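# Assemble two printed parts to match the stand's example

## Task

Join the two printed parts so the result looks like the completed assembly displayed on the stand. The robot must not topple or finish leaning, and no object may be knocked over or pushed out of the work area.

## Robot and tools

ROBOT. A Dexmate Vega: a wheeled base (two steering, driven front wheels and a passive rear caster), a torso of three links (thigh, shank, chest) folding in a Z shape, a pan/tilt head, and two 7-joint arms each ending in a two-finger gripper. Cameras: head_camera (896x560), left_wrist_camera and right_wrist_camera (672x420, on the back of each hand). Footprint at start: 0.70 m long, 0.63 m wide; front edge 0.35 m ahead of the base origin.

FRAMES. All positions are metres. Base frame: origin on the floor at the spot the base spins about (0.185 m behind the front axle), x forward, y left, z up. chest, left_hand and right_hand are reported in this frame. A hand point lies between the fingers, 0.033 m back from the closed tips; fingers point along the hand's z, close along its y, and its camera side faces -x. Reported hand positions drift from reality, worse when the arm is stretched. The odometry frame is the base frame as it stood at the start; base_odometry only integrates wheel rotation (heading in rad, left positive), so slip looks like travel.

TOOL move. One action per call; all keys optional. Either "base" and/or "joints" (plus optional "speeds", "min_time_s"), or "target" alone (plus optional "min_time_s"). A call with no action just reports state and images.
- base: an object holding exactly one key, each a relative offset from where the base last reported itself: translate_m (metres, forward +, -2 to 2), strafe_m (metres, left +, -2 to 2; heading may drift ~0.02 rad), rotate_rad (radians, counter-clockwise from above +, -3.2 to 3.2). Front wheels steer first when direction changes (about 0.5 s, up to 1.1 s).
- joints: an object mapping joint names to absolute angles in radians. Ranges: torso_hip_rad 0 to 1.57 (up +), torso_knee_rad 0 to 3.141 (opens +), torso_waist_rad -1.57 to 1.57 (chest back +; chest forward lean = knee - hip - waist). Left arm: shoulder_pitch -3.041 to 3.041 (down +), shoulder_yaw -0.423 to 1.523 (outward +), upper_arm_roll ±3.041, elbow -3.041 to 0.214 (0 straight, bend up negative), forearm_roll ±3.041, wrist_pitch ±1.366 (down +), wrist_yaw -1.348 to 1.087 (left +), gripper 0 to 0.785 (0 shut). Right arm mirrors: shoulder_pitch down is negative, shoulder_yaw -1.523 to 0.423 (outward negative), wrist_pitch down negative, wrist_yaw -1.087 to 1.348 (left +); other right joints match the left. Head: head_pan_rad ±2.792 (left +), head_tilt_rad ±1.483, head_camera_tilt_rad -1.483 to 1.378 (down + at any pan). Torso joints in one action arrive together.
- target: one hand's absolute pose in the base frame: side ("left"/"right"), x, y, z (m, -3 to 3), pitch_deg (-30 to 95; 90 fingers down, 0 level), heading_deg (0 fingers forward, counter-clockwise +), roll_deg (default 0, jaw level; + clockwise seen from behind the hand), headings/rolls -360 to 360, line_only (true: straight-line path or refuse). Roll r equals r+180. Checked against the robot only, not the scene; moves straight up to 45 cm if allowed, else on an arc that may swing the elbow wide. One target plays at most 9.9 s; on "short (part of ...)" resend it.
- speeds: per base key, top speed this action: translate_m 0.04-0.5 m/s (default 0.3), strafe_m 0.04-0.3, rotate_rad 0.1-0.6 rad/s.
- min_time_s: 0.1-8 s, minimum duration of arm/head motions.
- cameras: list of names or ["all"]; unknown names invalidate the call.

RESULTS. "move" reads done or the worst status. base_status, joint_status, left_hand_status/right_hand_status: reached (within 10 mm, 2 deg), short (with error), refused (with reason), off_target (still pushing), contact_stop (arm torque saturated ~0.6 s; whole arm group halts), contact_stop_at_<key>, time_out, not_followed (collision check withheld arm), limit_stop_at_motor_heat, unfinished. Also joint_positions, joint torques, motor temperatures (MOTOR HOT at 65 °C, over-temperature stop at 80), base_tilt (forward/right deg, ~2 deg bias), turned_by_wheels and turned_by_imu (rad since last result; IMU over 0.03 rad after a straight drive hints at a bump), on_its_own, and "pictures" naming image order. A refused call cancels later robot calls in the same reply.

OTHER TOOLS. wait: seconds 0-10, optional cameras. zoom_image: camera name and region [x0,y0,x1,y1] in pixels of that camera's latest image, at most 504x504. read_manual: section "licences" only. finished_scene: optional scene 1; final, the assembly must stay complete without the robot.

POSTURES. Start is stand (hip, knee, waist 0.469, 1.617, 1.048). Others: stand_high 0.78, 1.57, 0.44; lean_20 0.52, 1.05, 0.18; lean_45 0.52, 1.05, -0.26; low_lean_45 0, 0, -0.79 (fold arms first). Arm fold, shoulder_pitch to wrist_yaw: left 1, 0.5, -0.6, -2.5, 0, -0.9, 0; right -1, -0.5, 0.6, -2.5, 0, 0.9, 0. Speed caps: arms 0.32 rad/s, torso 0.27, head 1.5, grippers 0.75.

GRIPPER. Open fingers form a V; gap at the hand point ≈ 0.24 x angle - 0.002 m. Fingers are soft, so the reported angle does not prove a grip; commanding further below the fitting angle squeezes harder and may eject wide parts.

AVOID. The robot tips freely and cannot recover: keep loads close and drive slowly when leaning. Driving does not stop at obstacles. Under joints, nothing but contact keeps an arm off the body. Never let the arms strike or squeeze each other. Do not hit furniture, drop parts, release moving parts or push hard. Joint torque over the load limits (shoulders 142, upper_arm_roll/elbow 76, wrist joints 23.7 N m) freezes the arm 10 s. After any stop, back the arm off before thinking long, to avoid heating.

Each tool is called after ">>>" as name(argument=value, ...), one argument or row to a line, values as JSON.

## Session

I'll look at the scene before moving anything.

>>> move(
)

Scene clock: 0.00 s.
Joint torques (N m): no reading
Motor temperatures (°C): left_arm=[31 29 29 30 32 37 40] | right_arm=[29 29 30 33 35 37 35]
base_odometry: x=+0.000 y=+0.000 heading=+0.000
turned_by_wheels: +0.000
turned_by_imu: +0.000
base_tilt: forward=-0.5 right=+0.1
base_status: not commanded
joint_positions: torso_hip_rad=+0.469 torso_knee_rad=+1.617 torso_waist_rad=+1.048 left_shoulder_pitch_rad=+2.208 left_shoulder_yaw_rad=+0.019 left_upper_arm_roll_rad=-0.010 left_elbow_rad=-1.105 left_forearm_roll_rad=-0.012 left_wrist_pitch_rad=-0.481 left_wrist_yaw_rad=-0.018 left_gripper_rad=+0.005 right_shoulder_pitch_rad=-2.202 right_shoulder_yaw_rad=+0.012 right_upper_arm_roll_rad=+0.007 right_elbow_rad=-1.107 right_forearm_roll_rad=-0.015 right_wrist_pitch_rad=+0.483 right_wrist_yaw_rad=+0.000 right_gripper_rad=+0.005 head_pan_rad=+0.000 head_tilt_rad=+0.000 head_camera_tilt_rad=+0.000
joint_status: not commanded
chest: x=-0.0111 y=+0.0000 z=+1.4155 quat_wxyz=(+0.999, +0.000, +0.050, +0.000) (m; base frame)
left_hand: x=+0.1672 y=+0.2407 z=+0.6208 quat_wxyz=(+0.412, +0.004, +0.911, +0.000) pitch_deg=+41.3 heading_deg=-0.2 roll_deg=+0.4 back=up (m; base frame)
right_hand: x=+0.1739 y=-0.2265 z=+0.6230 quat_wxyz=(+0.417, +0.000, +0.909, +0.000) pitch_deg=+40.8 heading_deg=+0.0 roll_deg=-0.1 back=up (m; base frame)
pictures: head_camera, left_wrist_camera, right_wrist_camera

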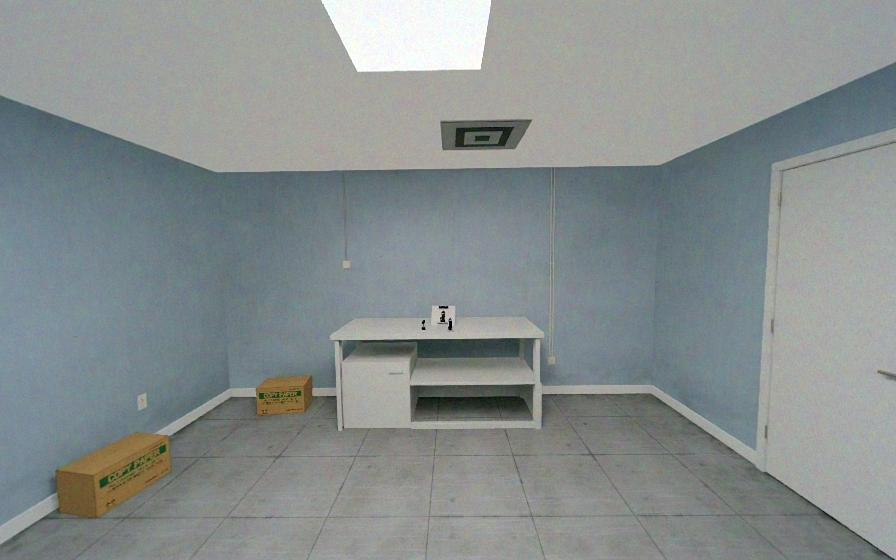

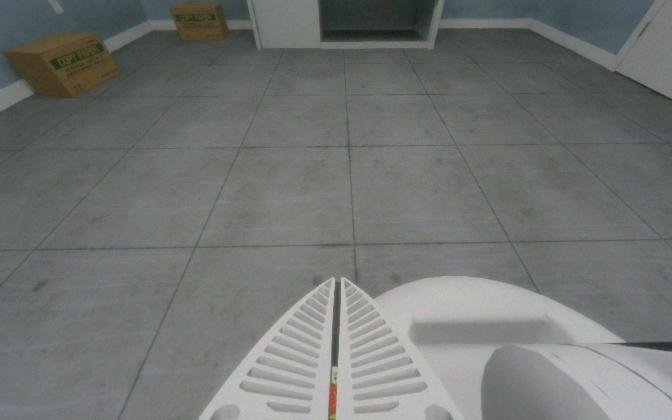

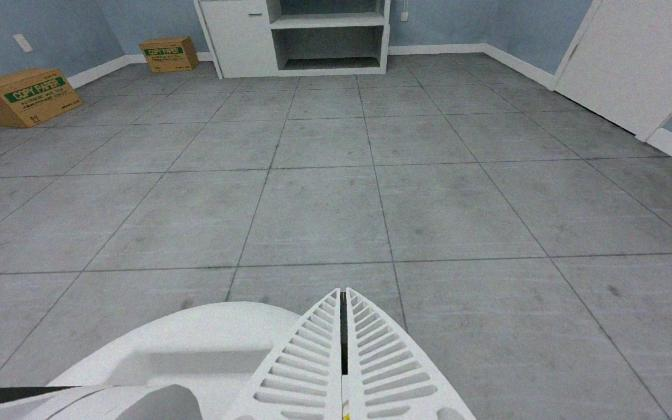

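>>> zoom_image(
  camera="head_camera",
  region=[400, 290, 490, 346],
)

>>> zoom_image(
  camera="head_camera",
  region=[320, 290, 560, 440],
)

Scaled by 5.600 from the camera's 896x560 image, which has a finer 960x600 frame.

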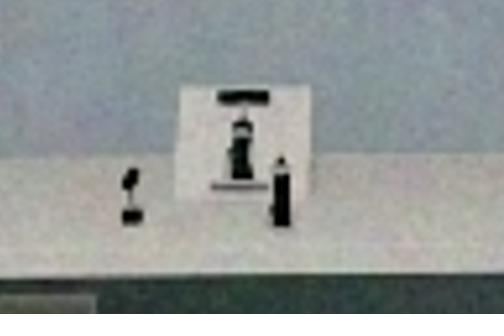

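Scaled by 2.100 from the camera's 896x560 image, which has a finer 960x600 frame.

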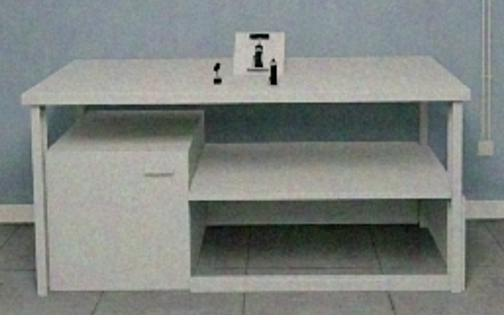

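>>> move(
  base={"translate_m": 1.6},
  joints={"head_camera_tilt_rad": 0.35},
  cameras=["all"],
)

Scene clock: 10.53 s.
Joint torques (N m): left_arm=[4.06 -0.14 -0.49 -2.68 0.06 -1.94 -0.19] | right_arm=[-4.78 -0.68 0.07 -3.5 -0.21 2.03 -0.34]
move: done
base_odometry: x=+1.600 y=-0.001 heading=+0.000
turned_by_wheels: +0.000
turned_by_imu: -0.003
base_tilt: forward=-0.1 right=+0.1
base_status: done
joint_positions: torso_hip_rad=+0.469 torso_knee_rad=+1.617 torso_waist_rad=+1.048 left_shoulder_pitch_rad=+2.208 left_shoulder_yaw_rad=+0.019 left_upper_arm_roll_rad=-0.010 left_elbow_rad=-1.105 left_forearm_roll_rad=-0.012 left_wrist_pitch_rad=-0.481 left_wrist_yaw_rad=-0.018 left_gripper_rad=+0.005 right_shoulder_pitch_rad=-2.202 right_shoulder_yaw_rad=+0.012 right_upper_arm_roll_rad=+0.007 right_elbow_rad=-1.107 right_forearm_roll_rad=-0.015 right_wrist_pitch_rad=+0.483 right_wrist_yaw_rad=+0.000 right_gripper_rad=+0.005 head_pan_rad=+0.000 head_tilt_rad=+0.000 head_camera_tilt_rad=+0.350
joint_status: all done
chest: x=-0.0111 y=+0.0000 z=+1.4155 quat_wxyz=(+0.999, +0.000, +0.050, +0.000) (m; base frame)
left_hand: x=+0.1672 y=+0.2407 z=+0.6208 quat_wxyz=(+0.412, +0.004, +0.911, +0.000) pitch_deg=+41.3 heading_deg=-0.2 roll_deg=+0.4 back=up (m; base frame)
right_hand: x=+0.1739 y=-0.2265 z=+0.6230 quat_wxyz=(+0.417, -0.001, +0.909, +0.000) pitch_deg=+40.8 heading_deg=+0.0 roll_deg=-0.1 back=up (m; base frame)
pictures: head_camera, left_wrist_camera, right_wrist_camera

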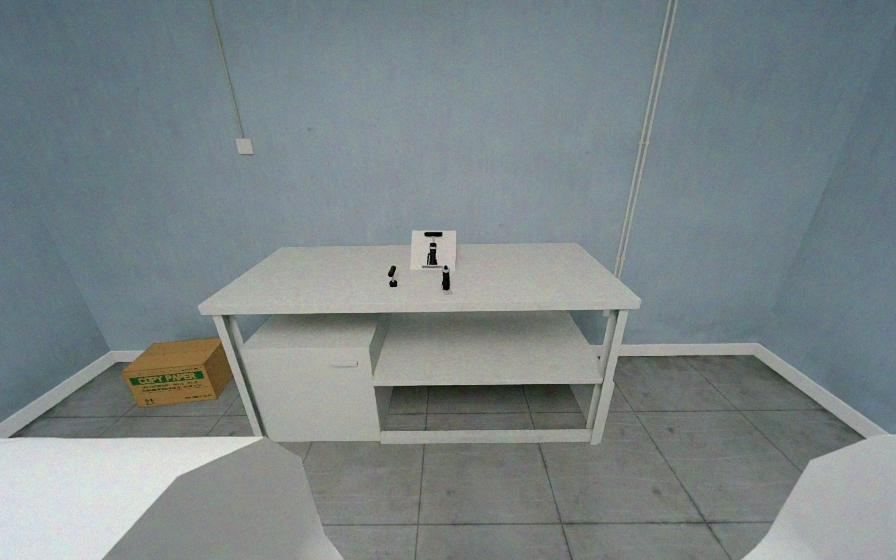

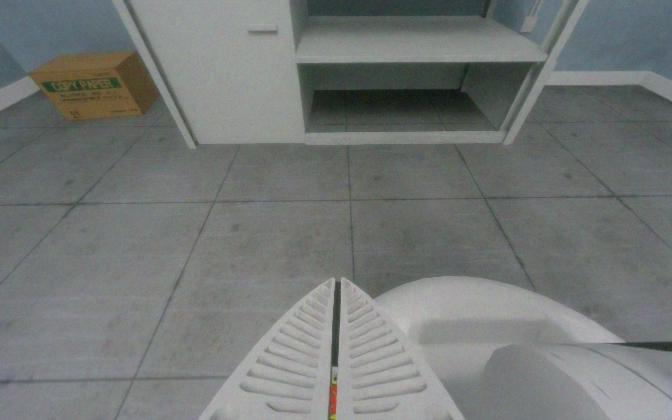

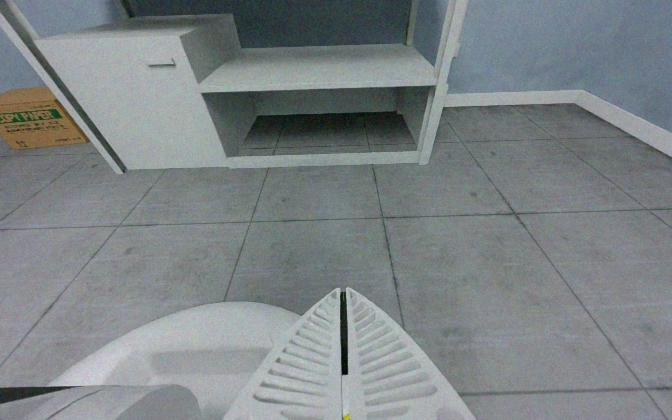

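>>> zoom_image(
  camera="head_camera",
  region=[375, 220, 475, 300],
)

>>> zoom_image(
  camera="head_camera",
  region=[400, 225, 465, 280],
)

>>> zoom_image(
  camera="head_camera",
  region=[380, 255, 460, 300],
)

Scaled by 5.040 from the camera's 896x560 image, which has a finer 960x600 frame.

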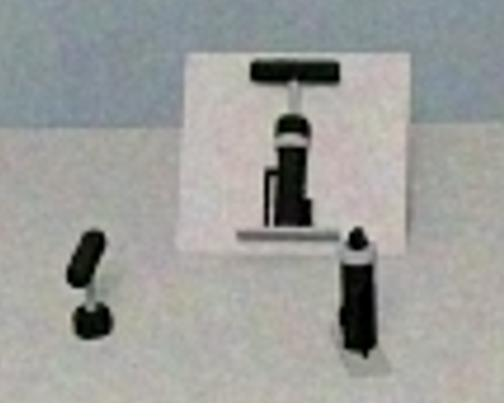

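Scaled by 7.754 from the camera's 896x560 image, which has a finer 960x600 frame.

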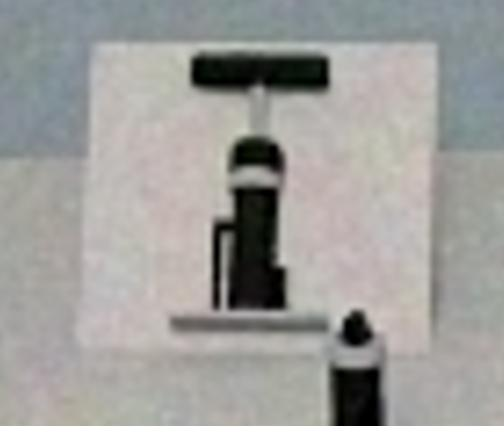

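Scaled by 6.300 from the camera's 896x560 image, which has a finer 960x600 frame.

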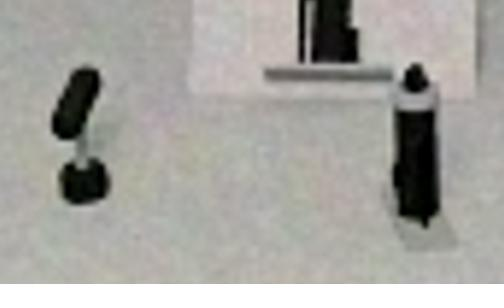

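>>> move(
  target={"side": "left", "x": 0.40, "y": 0.25, "z": 1.05, "pitch_deg": 40, "heading_deg": 0},
)

>>> move(
  target={"side": "right", "x": 0.40, "y": -0.25, "z": 1.05, "pitch_deg": 40, "heading_deg": 0},
  cameras=["all"],
)

Scene clock: 18.60 s.
Joint torques (N m): left_arm=[0.1 6.2 -8.14 -4.13 1.47 0.37 -0.35] | right_arm=[-4.48 -0.91 0.78 -2.41 -0.02 1.89 -0.12]
move: done
base_odometry: x=+1.600 y=-0.001 heading=+0.000
turned_by_wheels: +0.000
turned_by_imu: -0.002
base_tilt: forward=-0.3 right=+0.1
base_status: not commanded
joint_positions: torso_hip_rad=+0.469 torso_knee_rad=+1.617 torso_waist_rad=+1.048 left_shoulder_pitch_rad=+2.547 left_shoulder_yaw_rad=+1.379 left_upper_arm_roll_rad=-0.532 left_elbow_rad=-2.660 left_forearm_roll_rad=+1.515 left_wrist_pitch_rad=-0.223 left_wrist_yaw_rad=-1.013 left_gripper_rad=+0.005 right_shoulder_pitch_rad=-2.202 right_shoulder_yaw_rad=+0.012 right_upper_arm_roll_rad=+0.007 right_elbow_rad=-1.107 right_forearm_roll_rad=-0.015 right_wrist_pitch_rad=+0.483 right_wrist_yaw_rad=+0.000 right_gripper_rad=+0.005 head_pan_rad=+0.000 head_tilt_rad=+0.000 head_camera_tilt_rad=+0.350
joint_status: not commanded
chest: x=-0.0111 y=+0.0000 z=+1.4155 quat_wxyz=(+0.999, +0.000, +0.050, +0.000) (m; base frame)
left_hand: x=+0.3996 y=+0.2519 z=+1.0476 quat_wxyz=(+0.001, +0.908, +0.003, +0.420) pitch_deg=+40.3 heading_deg=+0.1 roll_deg=-0.3 back=down (m; base frame)
left_hand_status: reached (checked arc [a long move; over the whole arc the hand travels 0.54 m to end 0.49 m from its start, up to 0.10 m off the straight line; left_elbow_rad turns most, 1.56 rad; on the way or at its end the hand turns up to 180 deg from its attitude at the start], planned for 5.2 s): 3 mm and 0.5 deg off.
right_hand: x=+0.1739 y=-0.2265 z=+0.6230 quat_wxyz=(+0.417, +0.000, +0.909, +0.000) pitch_deg=+40.8 heading_deg=+0.0 roll_deg=-0.1 back=up (m; base frame)
pictures: none

Scene clock: 25.23 s.
Joint torques (N m): left_arm=[-0.5 5.88 -8.08 -2.93 1.35 1.65 -0.42] | right_arm=[0.09 -5.23 10.11 -4.26 -0.75 -0.86 0.28]
move: done
base_odometry: x=+1.600 y=-0.001 heading=+0.000
turned_by_wheels: +0.000
turned_by_imu: -0.002
base_tilt: forward=-0.3 right=+0.0
base_status: not commanded
joint_positions: torso_hip_rad=+0.469 torso_knee_rad=+1.617 torso_waist_rad=+1.048 left_shoulder_pitch_rad=+2.548 left_shoulder_yaw_rad=+1.383 left_upper_arm_roll_rad=-0.534 left_elbow_rad=-2.664 left_forearm_roll_rad=+1.519 left_wrist_pitch_rad=-0.223 left_wrist_yaw_rad=-1.016 left_gripper_rad=+0.005 right_shoulder_pitch_rad=-2.509 right_shoulder_yaw_rad=-1.358 right_upper_arm_roll_rad=+0.502 right_elbow_rad=-2.664 right_forearm_roll_rad=-1.518 right_wrist_pitch_rad=+0.247 right_wrist_yaw_rad=+1.015 right_gripper_rad=+0.005 head_pan_rad=+0.000 head_tilt_rad=+0.000 head_camera_tilt_rad=+0.350
joint_status: not commanded
chest: x=-0.0111 y=+0.0000 z=+1.4155 quat_wxyz=(+0.999, +0.000, +0.050, +0.000) (m; base frame)
left_hand: x=+0.3999 y=+0.2500 z=+1.0498 quat_wxyz=(+0.000, +0.906, +0.000, +0.422) pitch_deg=+40.0 heading_deg=+0.0 roll_deg=+0.0 back=down (m; base frame)
right_hand: x=+0.3995 y=-0.2519 z=+1.0475 quat_wxyz=(+0.001, -0.908, +0.003, -0.420) pitch_deg=+40.3 heading_deg=-0.1 roll_deg=+0.3 back=down (m; base frame)
right_hand_status: reached (checked arc [a long move; over the whole arc the hand travels 0.53 m to end 0.48 m from its start, up to 0.09 m off the straight line; right_elbow_rad turns most, 1.56 rad; on the way or at its end the hand turns up to 180 deg from its attitude at the start], planned for 5.2 s): 3 mm and 0.5 deg off.
pictures: head_camera, left_wrist_camera, right_wrist_camera

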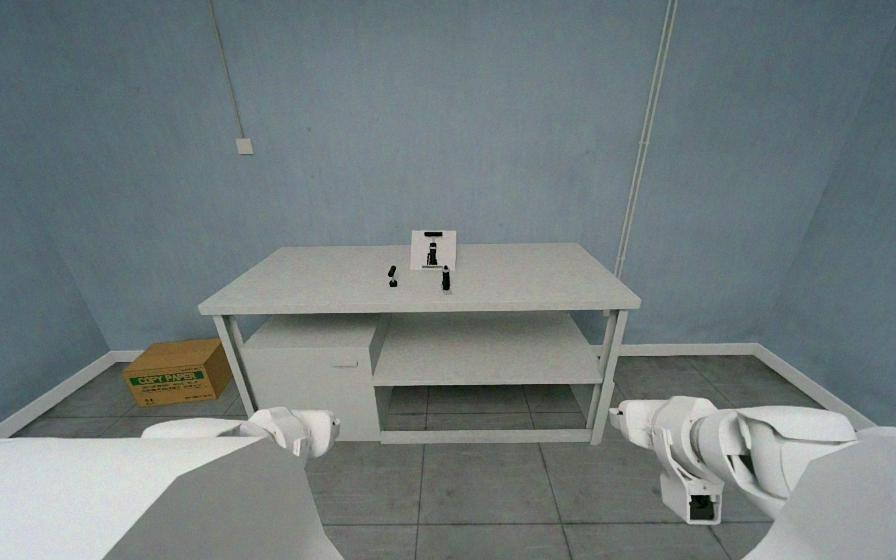

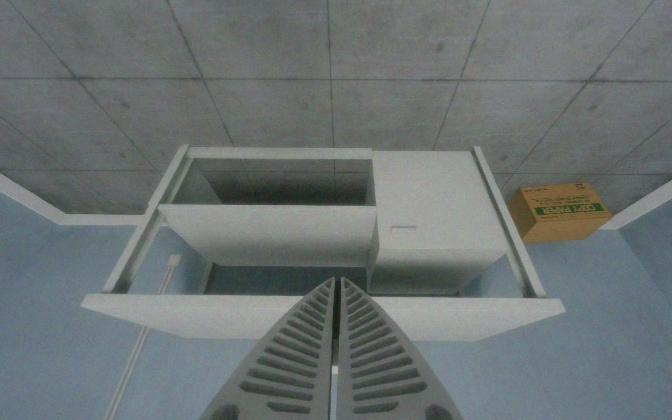

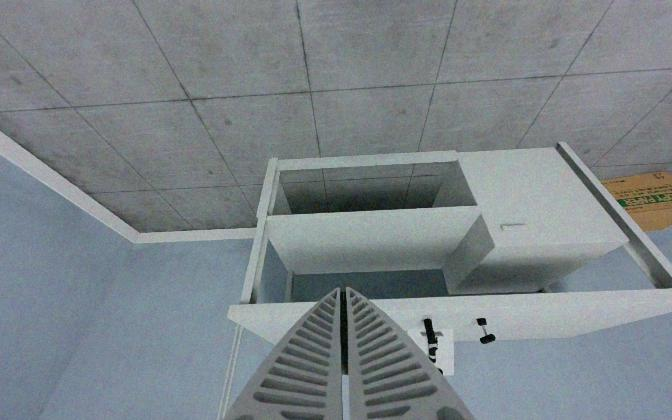

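>>> move(
  base={"translate_m": 0.5},
  joints={"head_camera_tilt_rad": 0.45},
  cameras=["head_camera"],
)

>>> zoom_image(
  camera="head_camera",
  region=[350, 210, 500, 310],
)

Scene clock: 34.87 s.
Joint torques (N m): left_arm=[0.55 6.1 -7.41 -2.95 0.98 0.56 0.12] | right_arm=[-1.82 -5.2 10.69 -4.01 -0.59 -1.33 -0.11]
move: done
base_odometry: x=+2.100 y=-0.001 heading=+0.001
turned_by_wheels: +0.000
turned_by_imu: -0.002
base_tilt: forward=-0.2 right=+0.3
base_status: done
joint_positions: torso_hip_rad=+0.469 torso_knee_rad=+1.617 torso_waist_rad=+1.048 left_shoulder_pitch_rad=+2.548 left_shoulder_yaw_rad=+1.383 left_upper_arm_roll_rad=-0.534 left_elbow_rad=-2.664 left_forearm_roll_rad=+1.519 left_wrist_pitch_rad=-0.223 left_wrist_yaw_rad=-1.016 left_gripper_rad=+0.005 right_shoulder_pitch_rad=-2.510 right_shoulder_yaw_rad=-1.362 right_upper_arm_roll_rad=+0.504 right_elbow_rad=-2.669 right_forearm_roll_rad=-1.522 right_wrist_pitch_rad=+0.246 right_wrist_yaw_rad=+1.018 right_gripper_rad=+0.005 head_pan_rad=+0.000 head_tilt_rad=+0.000 head_camera_tilt_rad=+0.450
joint_status: all done
chest: x=-0.0110 y=+0.0000 z=+1.4155 quat_wxyz=(+0.999, +0.000, +0.050, +0.000) (m; base frame)
left_hand: x=+0.4000 y=+0.2500 z=+1.0498 quat_wxyz=(+0.000, +0.906, +0.000, +0.422) pitch_deg=+40.0 heading_deg=+0.0 roll_deg=+0.0 back=down (m; base frame)
right_hand: x=+0.3999 y=-0.2501 z=+1.0498 quat_wxyz=(+0.000, -0.906, +0.000, -0.422) pitch_deg=+40.0 heading_deg=+0.0 roll_deg=+0.0 back=down (m; base frame)
pictures: head_camera

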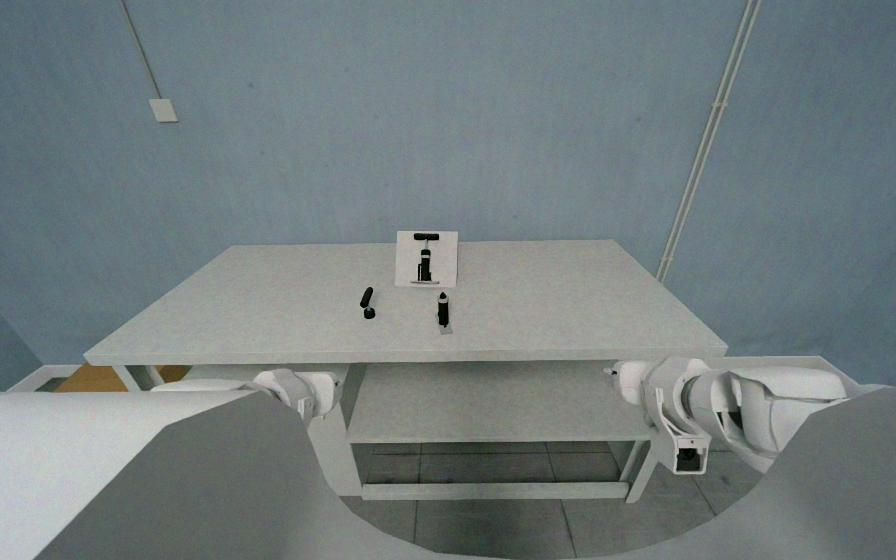

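Scaled by 3.360 from the camera's 896x560 image, which has a finer 960x600 frame.

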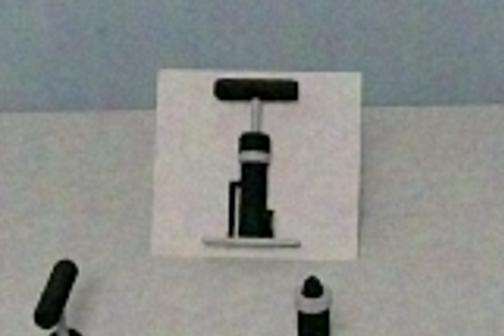

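>>> zoom_image(
  camera="head_camera",
  region=[230, 340, 380, 440],
)

>>> zoom_image(
  camera="head_camera",
  region=[340, 270, 470, 350],
)

>>> zoom_image(
  camera="head_camera",
  region=[385, 225, 470, 290],
)

Scaled by 3.360 from the camera's 896x560 image, which has a finer 960x600 frame.

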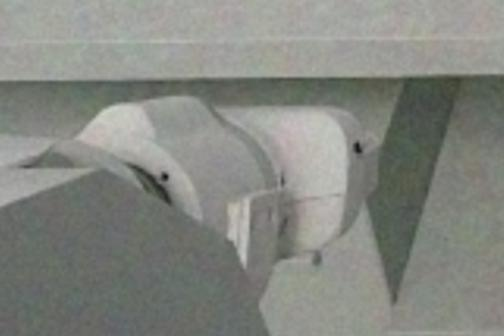

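Scaled by 3.877 from the camera's 896x560 image, which has a finer 960x600 frame.

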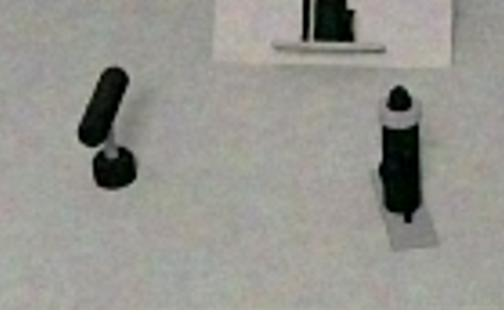

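Scaled by 5.929 from the camera's 896x560 image, which has a finer 960x600 frame.

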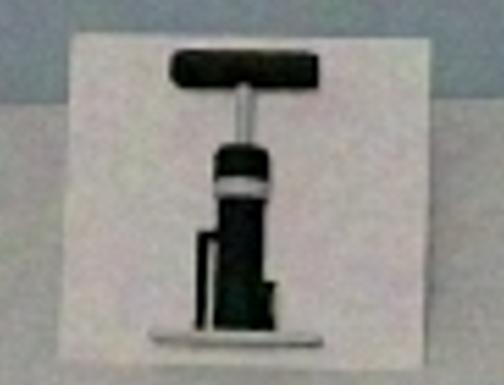

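>>> move(
  joints={"left_shoulder_pitch_rad": 2.208, "left_shoulder_yaw_rad": 0.05, "left_upper_arm_roll_rad": -0.01, "left_elbow_rad": -1.105, "left_forearm_roll_rad": -0.012, "left_wrist_pitch_rad": -0.481, "left_wrist_yaw_rad": -0.018, "right_shoulder_pitch_rad": -2.202, "right_shoulder_yaw_rad": -0.05, "right_upper_arm_roll_rad": 0.007, "right_elbow_rad": -1.107, "right_forearm_roll_rad": -0.015, "right_wrist_pitch_rad": 0.483, "right_wrist_yaw_rad": 0.0},
  cameras=["head_camera"],
)

Scene clock: 46.00 s.
Joint torques (N m): left_arm=[-3.89 -0.14 0.92 -0.31 0.17 -1.62 0.33] | right_arm=[1.2 -0.92 -2.67 -3.14 0.05 1.22 -0.45]
move: done
base_odometry: x=+2.100 y=-0.001 heading=+0.001
turned_by_wheels: +0.000
turned_by_imu: -0.003
base_tilt: forward=-0.3 right=+0.2
base_status: not commanded
joint_positions: torso_hip_rad=+0.469 torso_knee_rad=+1.617 torso_waist_rad=+1.048 left_shoulder_pitch_rad=+2.209 left_shoulder_yaw_rad=+0.054 left_upper_arm_roll_rad=-0.012 left_elbow_rad=-1.109 left_forearm_roll_rad=-0.008 left_wrist_pitch_rad=-0.480 left_wrist_yaw_rad=-0.021 left_gripper_rad=+0.005 right_shoulder_pitch_rad=-2.203 right_shoulder_yaw_rad=-0.054 right_upper_arm_roll_rad=+0.009 right_elbow_rad=-1.112 right_forearm_roll_rad=-0.019 right_wrist_pitch_rad=+0.482 right_wrist_yaw_rad=+0.003 right_gripper_rad=+0.005 head_pan_rad=+0.000 head_tilt_rad=+0.000 head_camera_tilt_rad=+0.450
joint_status: all done
chest: x=-0.0110 y=+0.0000 z=+1.4155 quat_wxyz=(+0.999, +0.000, +0.050, +0.000) (m; base frame)
left_hand: x=+0.1684 y=+0.2548 z=+0.6220 quat_wxyz=(+0.412, +0.023, +0.911, +0.007) pitch_deg=+41.3 heading_deg=-0.5 roll_deg=+2.4 back=up (m; base frame)
right_hand: x=+0.1748 y=-0.2539 z=+0.6243 quat_wxyz=(+0.417, -0.033, +0.908, -0.013) pitch_deg=+40.7 heading_deg=+0.3 roll_deg=-3.9 back=up (m; base frame)
pictures: head_camera

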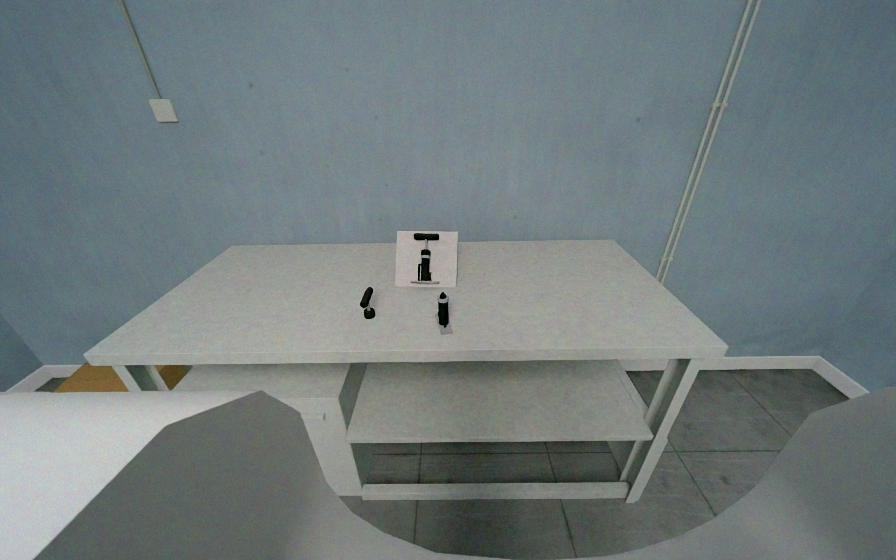

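>>> move(
  joints={"left_shoulder_pitch_rad": 2.01, "left_shoulder_yaw_rad": 0.1, "left_upper_arm_roll_rad": 0.0, "left_elbow_rad": -2.6, "left_forearm_roll_rad": 0.0, "left_wrist_pitch_rad": 1.1, "left_wrist_yaw_rad": 0.0, "right_shoulder_pitch_rad": -2.01, "right_shoulder_yaw_rad": -0.1, "right_upper_arm_roll_rad": 0.0, "right_elbow_rad": -2.6, "right_forearm_roll_rad": 0.0, "right_wrist_pitch_rad": -1.1, "right_wrist_yaw_rad": 0.0},
  cameras=["all"],
)

Scene clock: 55.07 s.
Joint torques (N m): left_arm=[-11.28 4.01 1.04 -7.42 0.38 -1.55 0.54] | right_arm=[10.61 -3.41 -2.51 -8.88 -0.02 1.69 -0.34]
move: done
base_odometry: x=+2.100 y=-0.001 heading=+0.001
turned_by_wheels: +0.000
turned_by_imu: -0.002
base_tilt: forward=-0.4 right=+0.2
base_status: not commanded
joint_positions: torso_hip_rad=+0.469 torso_knee_rad=+1.617 torso_waist_rad=+1.048 left_shoulder_pitch_rad=+2.011 left_shoulder_yaw_rad=+0.100 left_upper_arm_roll_rad=+0.000 left_elbow_rad=-2.595 left_forearm_roll_rad=+0.000 left_wrist_pitch_rad=+1.096 left_wrist_yaw_rad=+0.000 left_gripper_rad=+0.005 right_shoulder_pitch_rad=-2.011 right_shoulder_yaw_rad=-0.100 right_upper_arm_roll_rad=+0.000 right_elbow_rad=-2.595 right_forearm_roll_rad=+0.000 right_wrist_pitch_rad=-1.096 right_wrist_yaw_rad=+0.000 right_gripper_rad=+0.005 head_pan_rad=+0.000 head_tilt_rad=+0.000 head_camera_tilt_rad=+0.450
joint_status: all done
chest: x=-0.0110 y=+0.0000 z=+1.4155 quat_wxyz=(+0.999, +0.000, +0.050, +0.000) (m; base frame)
left_hand: x=+0.4487 y=+0.2387 z=+0.9832 quat_wxyz=(+0.461, +0.042, +0.886, +0.026) pitch_deg=+35.0 heading_deg=+0.5 roll_deg=+6.0 back=up (m; base frame)
right_hand: x=+0.4487 y=-0.2391 z=+0.9832 quat_wxyz=(+0.461, -0.042, +0.886, -0.026) pitch_deg=+35.0 heading_deg=-0.5 roll_deg=-6.0 back=up (m; base frame)
pictures: head_camera, left_wrist_camera, right_wrist_camera

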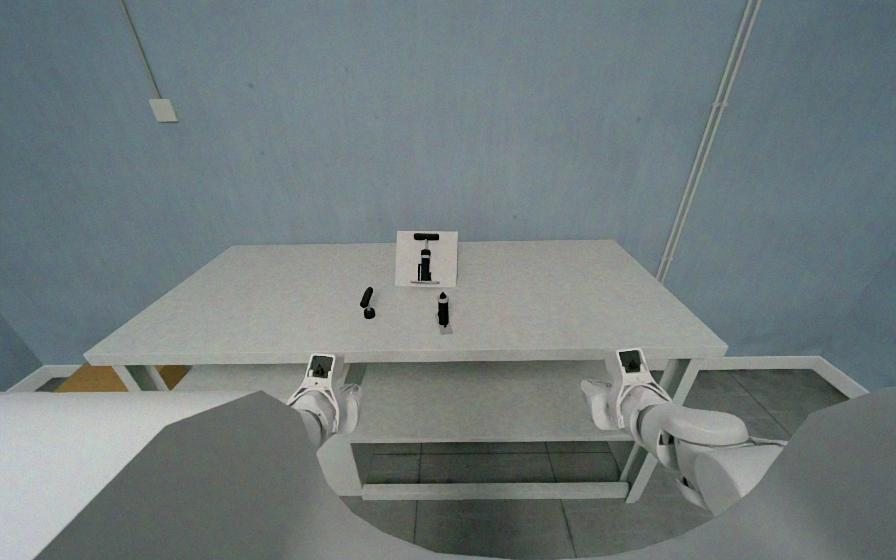

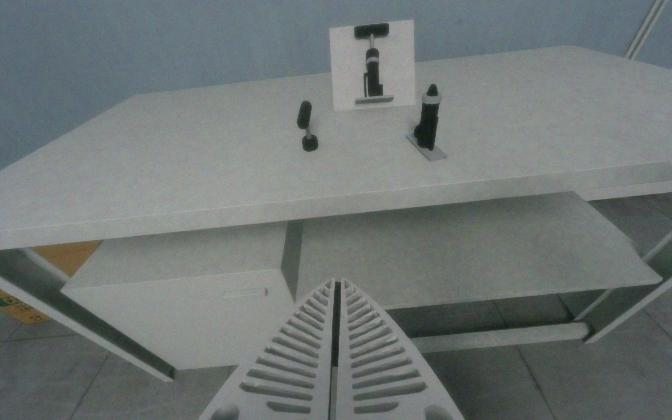

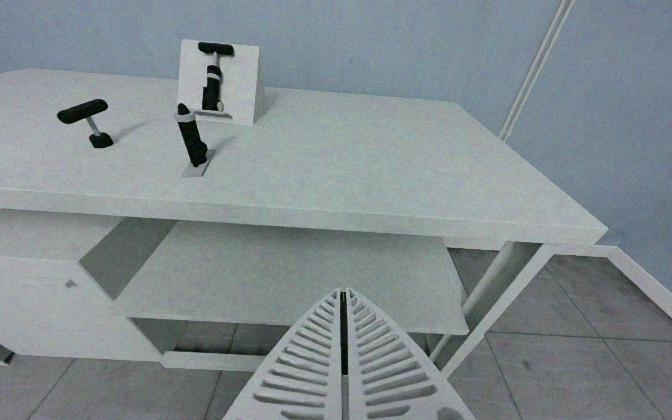

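>>> zoom_image(
  camera="left_wrist_camera",
  region=[280, 10, 460, 170],
)

>>> zoom_image(
  camera="right_wrist_camera",
  region=[40, 30, 280, 190],
)

Scaled by 2.800 from the camera's 672x420 image, which has a finer 960x600 frame.

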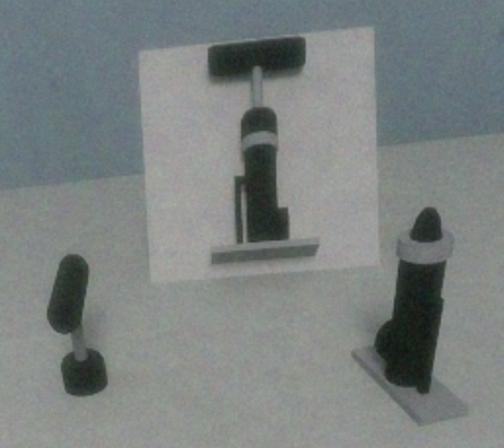

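Scaled by 2.100 from the camera's 672x420 image, which has a finer 960x600 frame.

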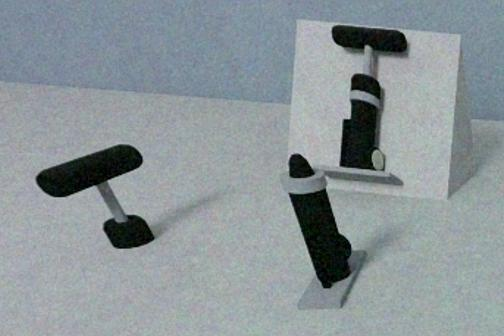

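>>> move(
  base={"strafe_m": 0.08},
)

>>> move(
  base={"translate_m": 0.2},
  speeds={"translate_m": 0.1},
  cameras=["all"],
)

Scene clock: 59.50 s.
Joint torques (N m): left_arm=[-9.91 4.12 0.91 -6.14 0.43 -1.11 0.06] | right_arm=[9.31 -3.02 -2.05 -8.61 0.07 1.48 -0.13]
move: done
base_odometry: x=+2.100 y=+0.079 heading=+0.001
turned_by_wheels: +0.000
turned_by_imu: -0.001
base_tilt: forward=-0.3 right=+0.1
base_status: done
joint_positions: torso_hip_rad=+0.469 torso_knee_rad=+1.617 torso_waist_rad=+1.048 left_shoulder_pitch_rad=+2.010 left_shoulder_yaw_rad=+0.100 left_upper_arm_roll_rad=+0.000 left_elbow_rad=-2.600 left_forearm_roll_rad=+0.000 left_wrist_pitch_rad=+1.100 left_wrist_yaw_rad=+0.000 left_gripper_rad=+0.005 right_shoulder_pitch_rad=-2.010 right_shoulder_yaw_rad=-0.100 right_upper_arm_roll_rad=+0.000 right_elbow_rad=-2.600 right_forearm_roll_rad=+0.000 right_wrist_pitch_rad=-1.100 right_wrist_yaw_rad=+0.000 right_gripper_rad=+0.005 head_pan_rad=+0.000 head_tilt_rad=+0.000 head_camera_tilt_rad=+0.450
joint_status: not commanded
chest: x=-0.0110 y=+0.0000 z=+1.4155 quat_wxyz=(+0.999, +0.000, +0.050, +0.000) (m; base frame)
left_hand: x=+0.4486 y=+0.2386 z=+0.9845 quat_wxyz=(+0.461, +0.043, +0.886, +0.026) pitch_deg=+35.0 heading_deg=+0.5 roll_deg=+6.0 back=up (m; base frame)
right_hand: x=+0.4486 y=-0.2390 z=+0.9846 quat_wxyz=(+0.461, -0.042, +0.886, -0.026) pitch_deg=+35.0 heading_deg=-0.5 roll_deg=-6.0 back=up (m; base frame)
pictures: none

Scene clock: 63.13 s.
Joint torques (N m): left_arm=[-10.44 2.49 -0.07 -7.84 0.37 -2.3 0.44] | right_arm=[9.43 -1.68 0.1 -9.27 0.1 3.07 0.01]
move: done
base_odometry: x=+2.300 y=+0.079 heading=+0.001
turned_by_wheels: -0.001
turned_by_imu: +0.000
base_tilt: forward=-0.2 right=+0.3
base_status: done
joint_positions: torso_hip_rad=+0.469 torso_knee_rad=+1.617 torso_waist_rad=+1.048 left_shoulder_pitch_rad=+2.010 left_shoulder_yaw_rad=+0.100 left_upper_arm_roll_rad=+0.000 left_elbow_rad=-2.600 left_forearm_roll_rad=+0.000 left_wrist_pitch_rad=+1.100 left_wrist_yaw_rad=+0.000 left_gripper_rad=+0.005 right_shoulder_pitch_rad=-2.010 right_shoulder_yaw_rad=-0.100 right_upper_arm_roll_rad=+0.000 right_elbow_rad=-2.600 right_forearm_roll_rad=+0.000 right_wrist_pitch_rad=-1.100 right_wrist_yaw_rad=+0.000 right_gripper_rad=+0.005 head_pan_rad=+0.000 head_tilt_rad=+0.000 head_camera_tilt_rad=+0.450
joint_status: not commanded
chest: x=-0.0110 y=+0.0000 z=+1.4155 quat_wxyz=(+0.999, +0.000, +0.050, +0.000) (m; base frame)
left_hand: x=+0.4486 y=+0.2386 z=+0.9845 quat_wxyz=(+0.461, +0.043, +0.886, +0.026) pitch_deg=+35.0 heading_deg=+0.5 roll_deg=+6.0 back=up (m; base frame)
right_hand: x=+0.4486 y=-0.2390 z=+0.9846 quat_wxyz=(+0.461, -0.042, +0.886, -0.026) pitch_deg=+35.0 heading_deg=-0.5 roll_deg=-6.0 back=up (m; base frame)
pictures: head_camera, left_wrist_camera, right_wrist_camera

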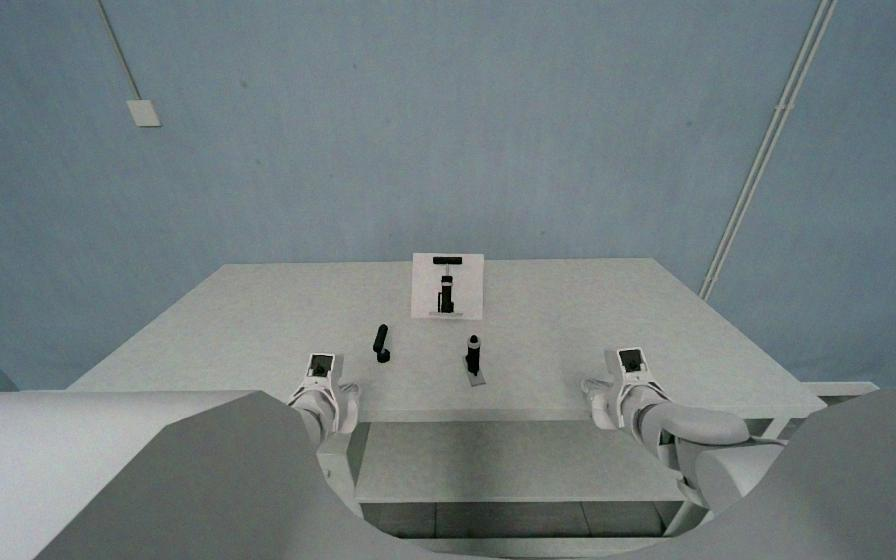

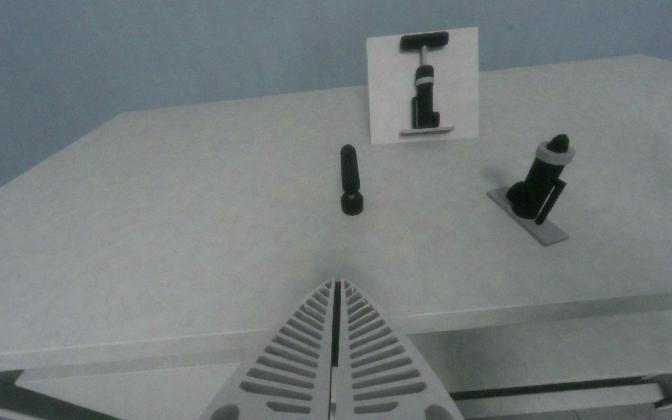

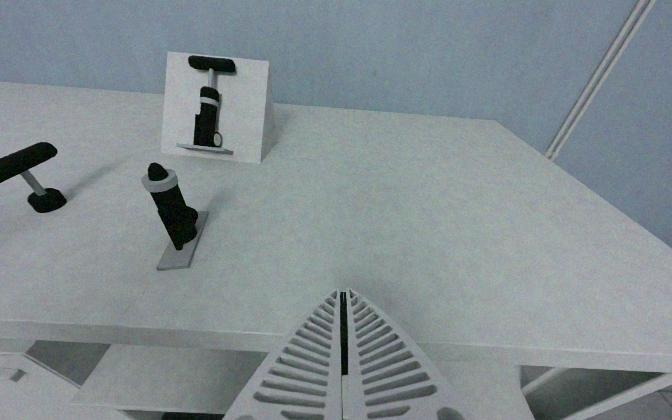

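>>> zoom_image(
  camera="left_wrist_camera",
  region=[320, 20, 600, 250],
)

>>> zoom_image(
  camera="right_wrist_camera",
  region=[120, 30, 300, 280],
)

>>> zoom_image(
  camera="left_wrist_camera",
  region=[480, 120, 600, 250],
)

>>> zoom_image(
  camera="left_wrist_camera",
  region=[360, 20, 490, 150],
)

>>> zoom_image(
  camera="right_wrist_camera",
  region=[130, 150, 230, 280],
)

>>> zoom_image(
  camera="right_wrist_camera",
  region=[155, 40, 285, 170],
)

Scaled by 1.800 from the camera's 672x420 image, which has a finer 960x600 frame.

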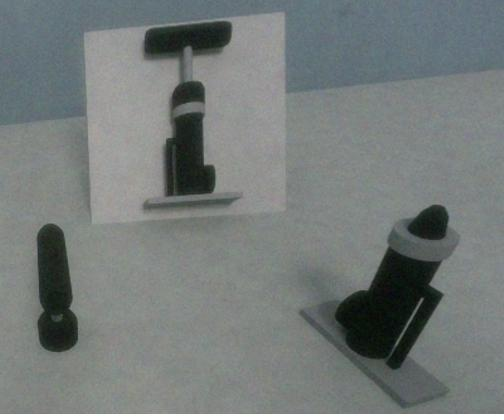

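Scaled by 2.016 from the camera's 672x420 image, which has a finer 960x600 frame.

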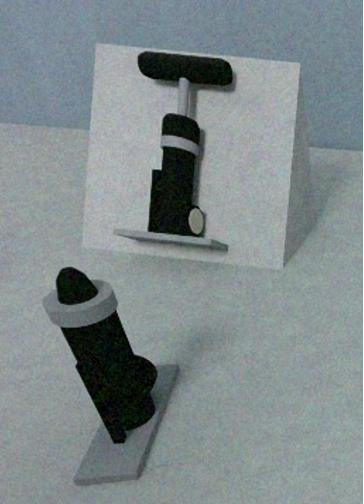

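Scaled by 3.877 from the camera's 672x420 image, which has a finer 960x600 frame.

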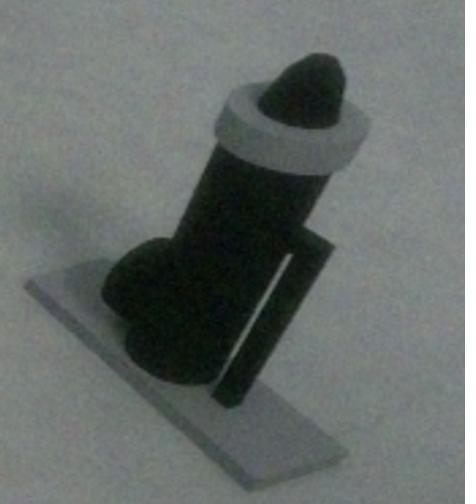

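Scaled by 3.877 from the camera's 672x420 image, which has a finer 960x600 frame.

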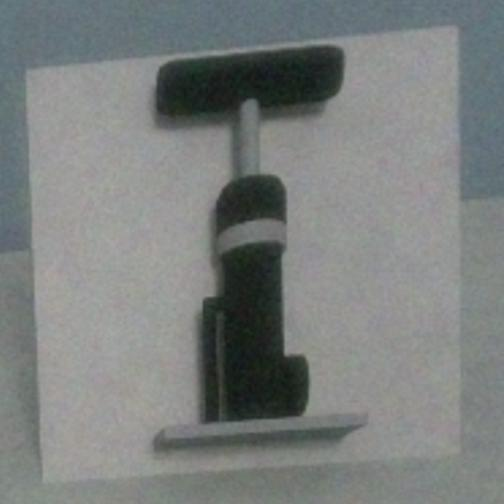

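Scaled by 3.877 from the camera's 672x420 image, which has a finer 960x600 frame.

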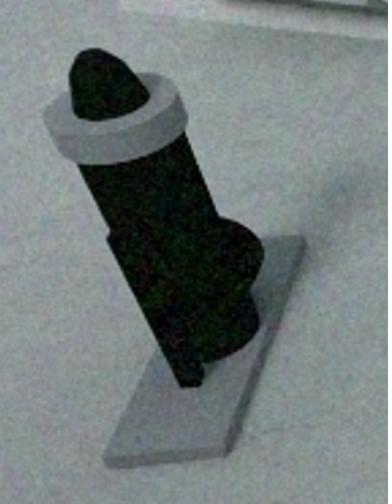

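Scaled by 3.877 from the camera's 672x420 image, which has a finer 960x600 frame.

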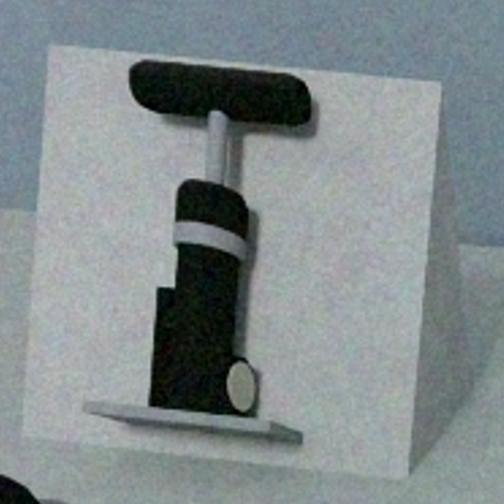

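>>> move(
  target={"side": "right", "x": 0.48, "y": -0.12, "z": 1.06, "pitch_deg": 45, "heading_deg": 25},
  cameras=["right_wrist_camera", "head_camera"],
)

Scene clock: 77.40 s.
Joint torques (N m): left_arm=[-10.36 1.87 1.1 -6.89 0.39 -2.89 0.44] | right_arm=[19.41 -2.95 1.57 -3.26 0.79 1.07 -0.06]
move: done
base_odometry: x=+2.300 y=+0.079 heading=+0.001
turned_by_wheels: +0.000
turned_by_imu: -0.003
base_tilt: forward=-0.2 right=+0.3
base_status: not commanded
joint_positions: torso_hip_rad=+0.469 torso_knee_rad=+1.617 torso_waist_rad=+1.048 left_shoulder_pitch_rad=+2.010 left_shoulder_yaw_rad=+0.100 left_upper_arm_roll_rad=+0.000 left_elbow_rad=-2.600 left_forearm_roll_rad=+0.000 left_wrist_pitch_rad=+1.100 left_wrist_yaw_rad=+0.000 left_gripper_rad=+0.005 right_shoulder_pitch_rad=-1.355 right_shoulder_yaw_rad=-0.639 right_upper_arm_roll_rad=-0.089 right_elbow_rad=-2.381 right_forearm_roll_rad=+1.763 right_wrist_pitch_rad=-1.366 right_wrist_yaw_rad=-1.042 right_gripper_rad=+0.005 head_pan_rad=+0.000 head_tilt_rad=+0.000 head_camera_tilt_rad=+0.450
joint_status: not commanded
chest: x=-0.0110 y=+0.0000 z=+1.4155 quat_wxyz=(+0.999, +0.000, +0.050, +0.000) (m; base frame)
left_hand: x=+0.4486 y=+0.2386 z=+0.9845 quat_wxyz=(+0.461, +0.043, +0.886, +0.026) pitch_deg=+35.0 heading_deg=+0.5 roll_deg=+6.0 back=up (m; base frame)
right_hand: x=+0.4799 y=-0.1203 z=+1.0597 quat_wxyz=(+0.374, -0.199, +0.902, +0.083) pitch_deg=+45.0 heading_deg=+24.9 roll_deg=+0.0 back=up (m; base frame)
right_hand_status: reached (straight line, planned for 6.4 s): 0 mm and 0.1 deg off.
pictures: head_camera, right_wrist_camera

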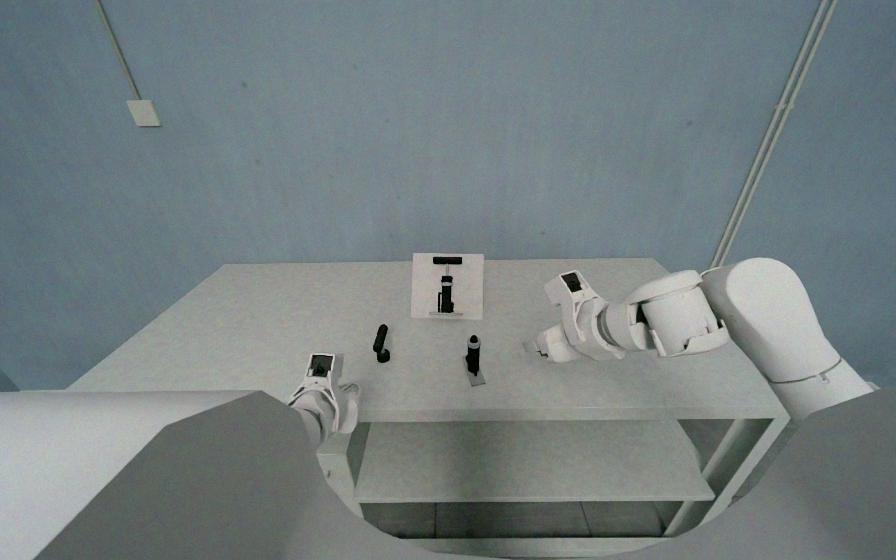

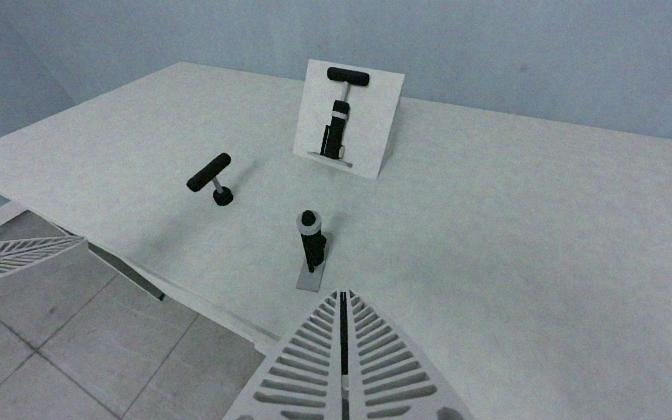

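>>> zoom_image(
  camera="right_wrist_camera",
  region=[270, 190, 350, 300],
)

>>> zoom_image(
  camera="right_wrist_camera",
  region=[170, 140, 260, 220],
)

Scaled by 4.582 from the camera's 672x420 image, which has a finer 960x600 frame.

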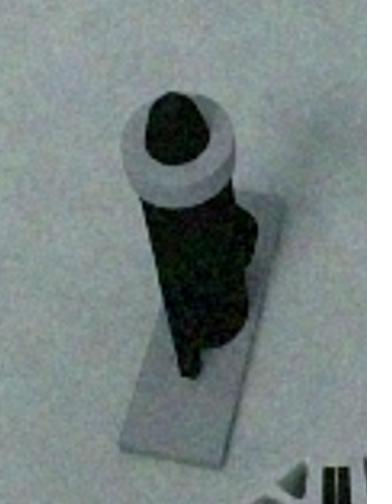

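Scaled by 5.600 from the camera's 672x420 image, which has a finer 960x600 frame.

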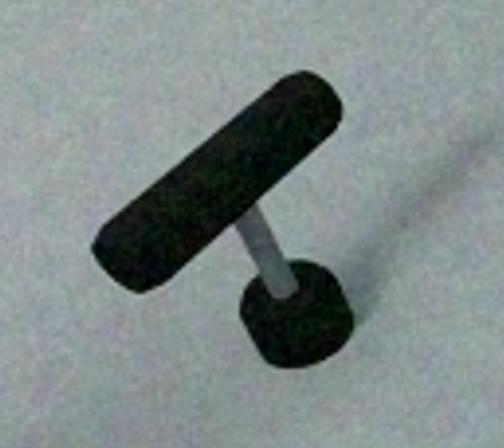

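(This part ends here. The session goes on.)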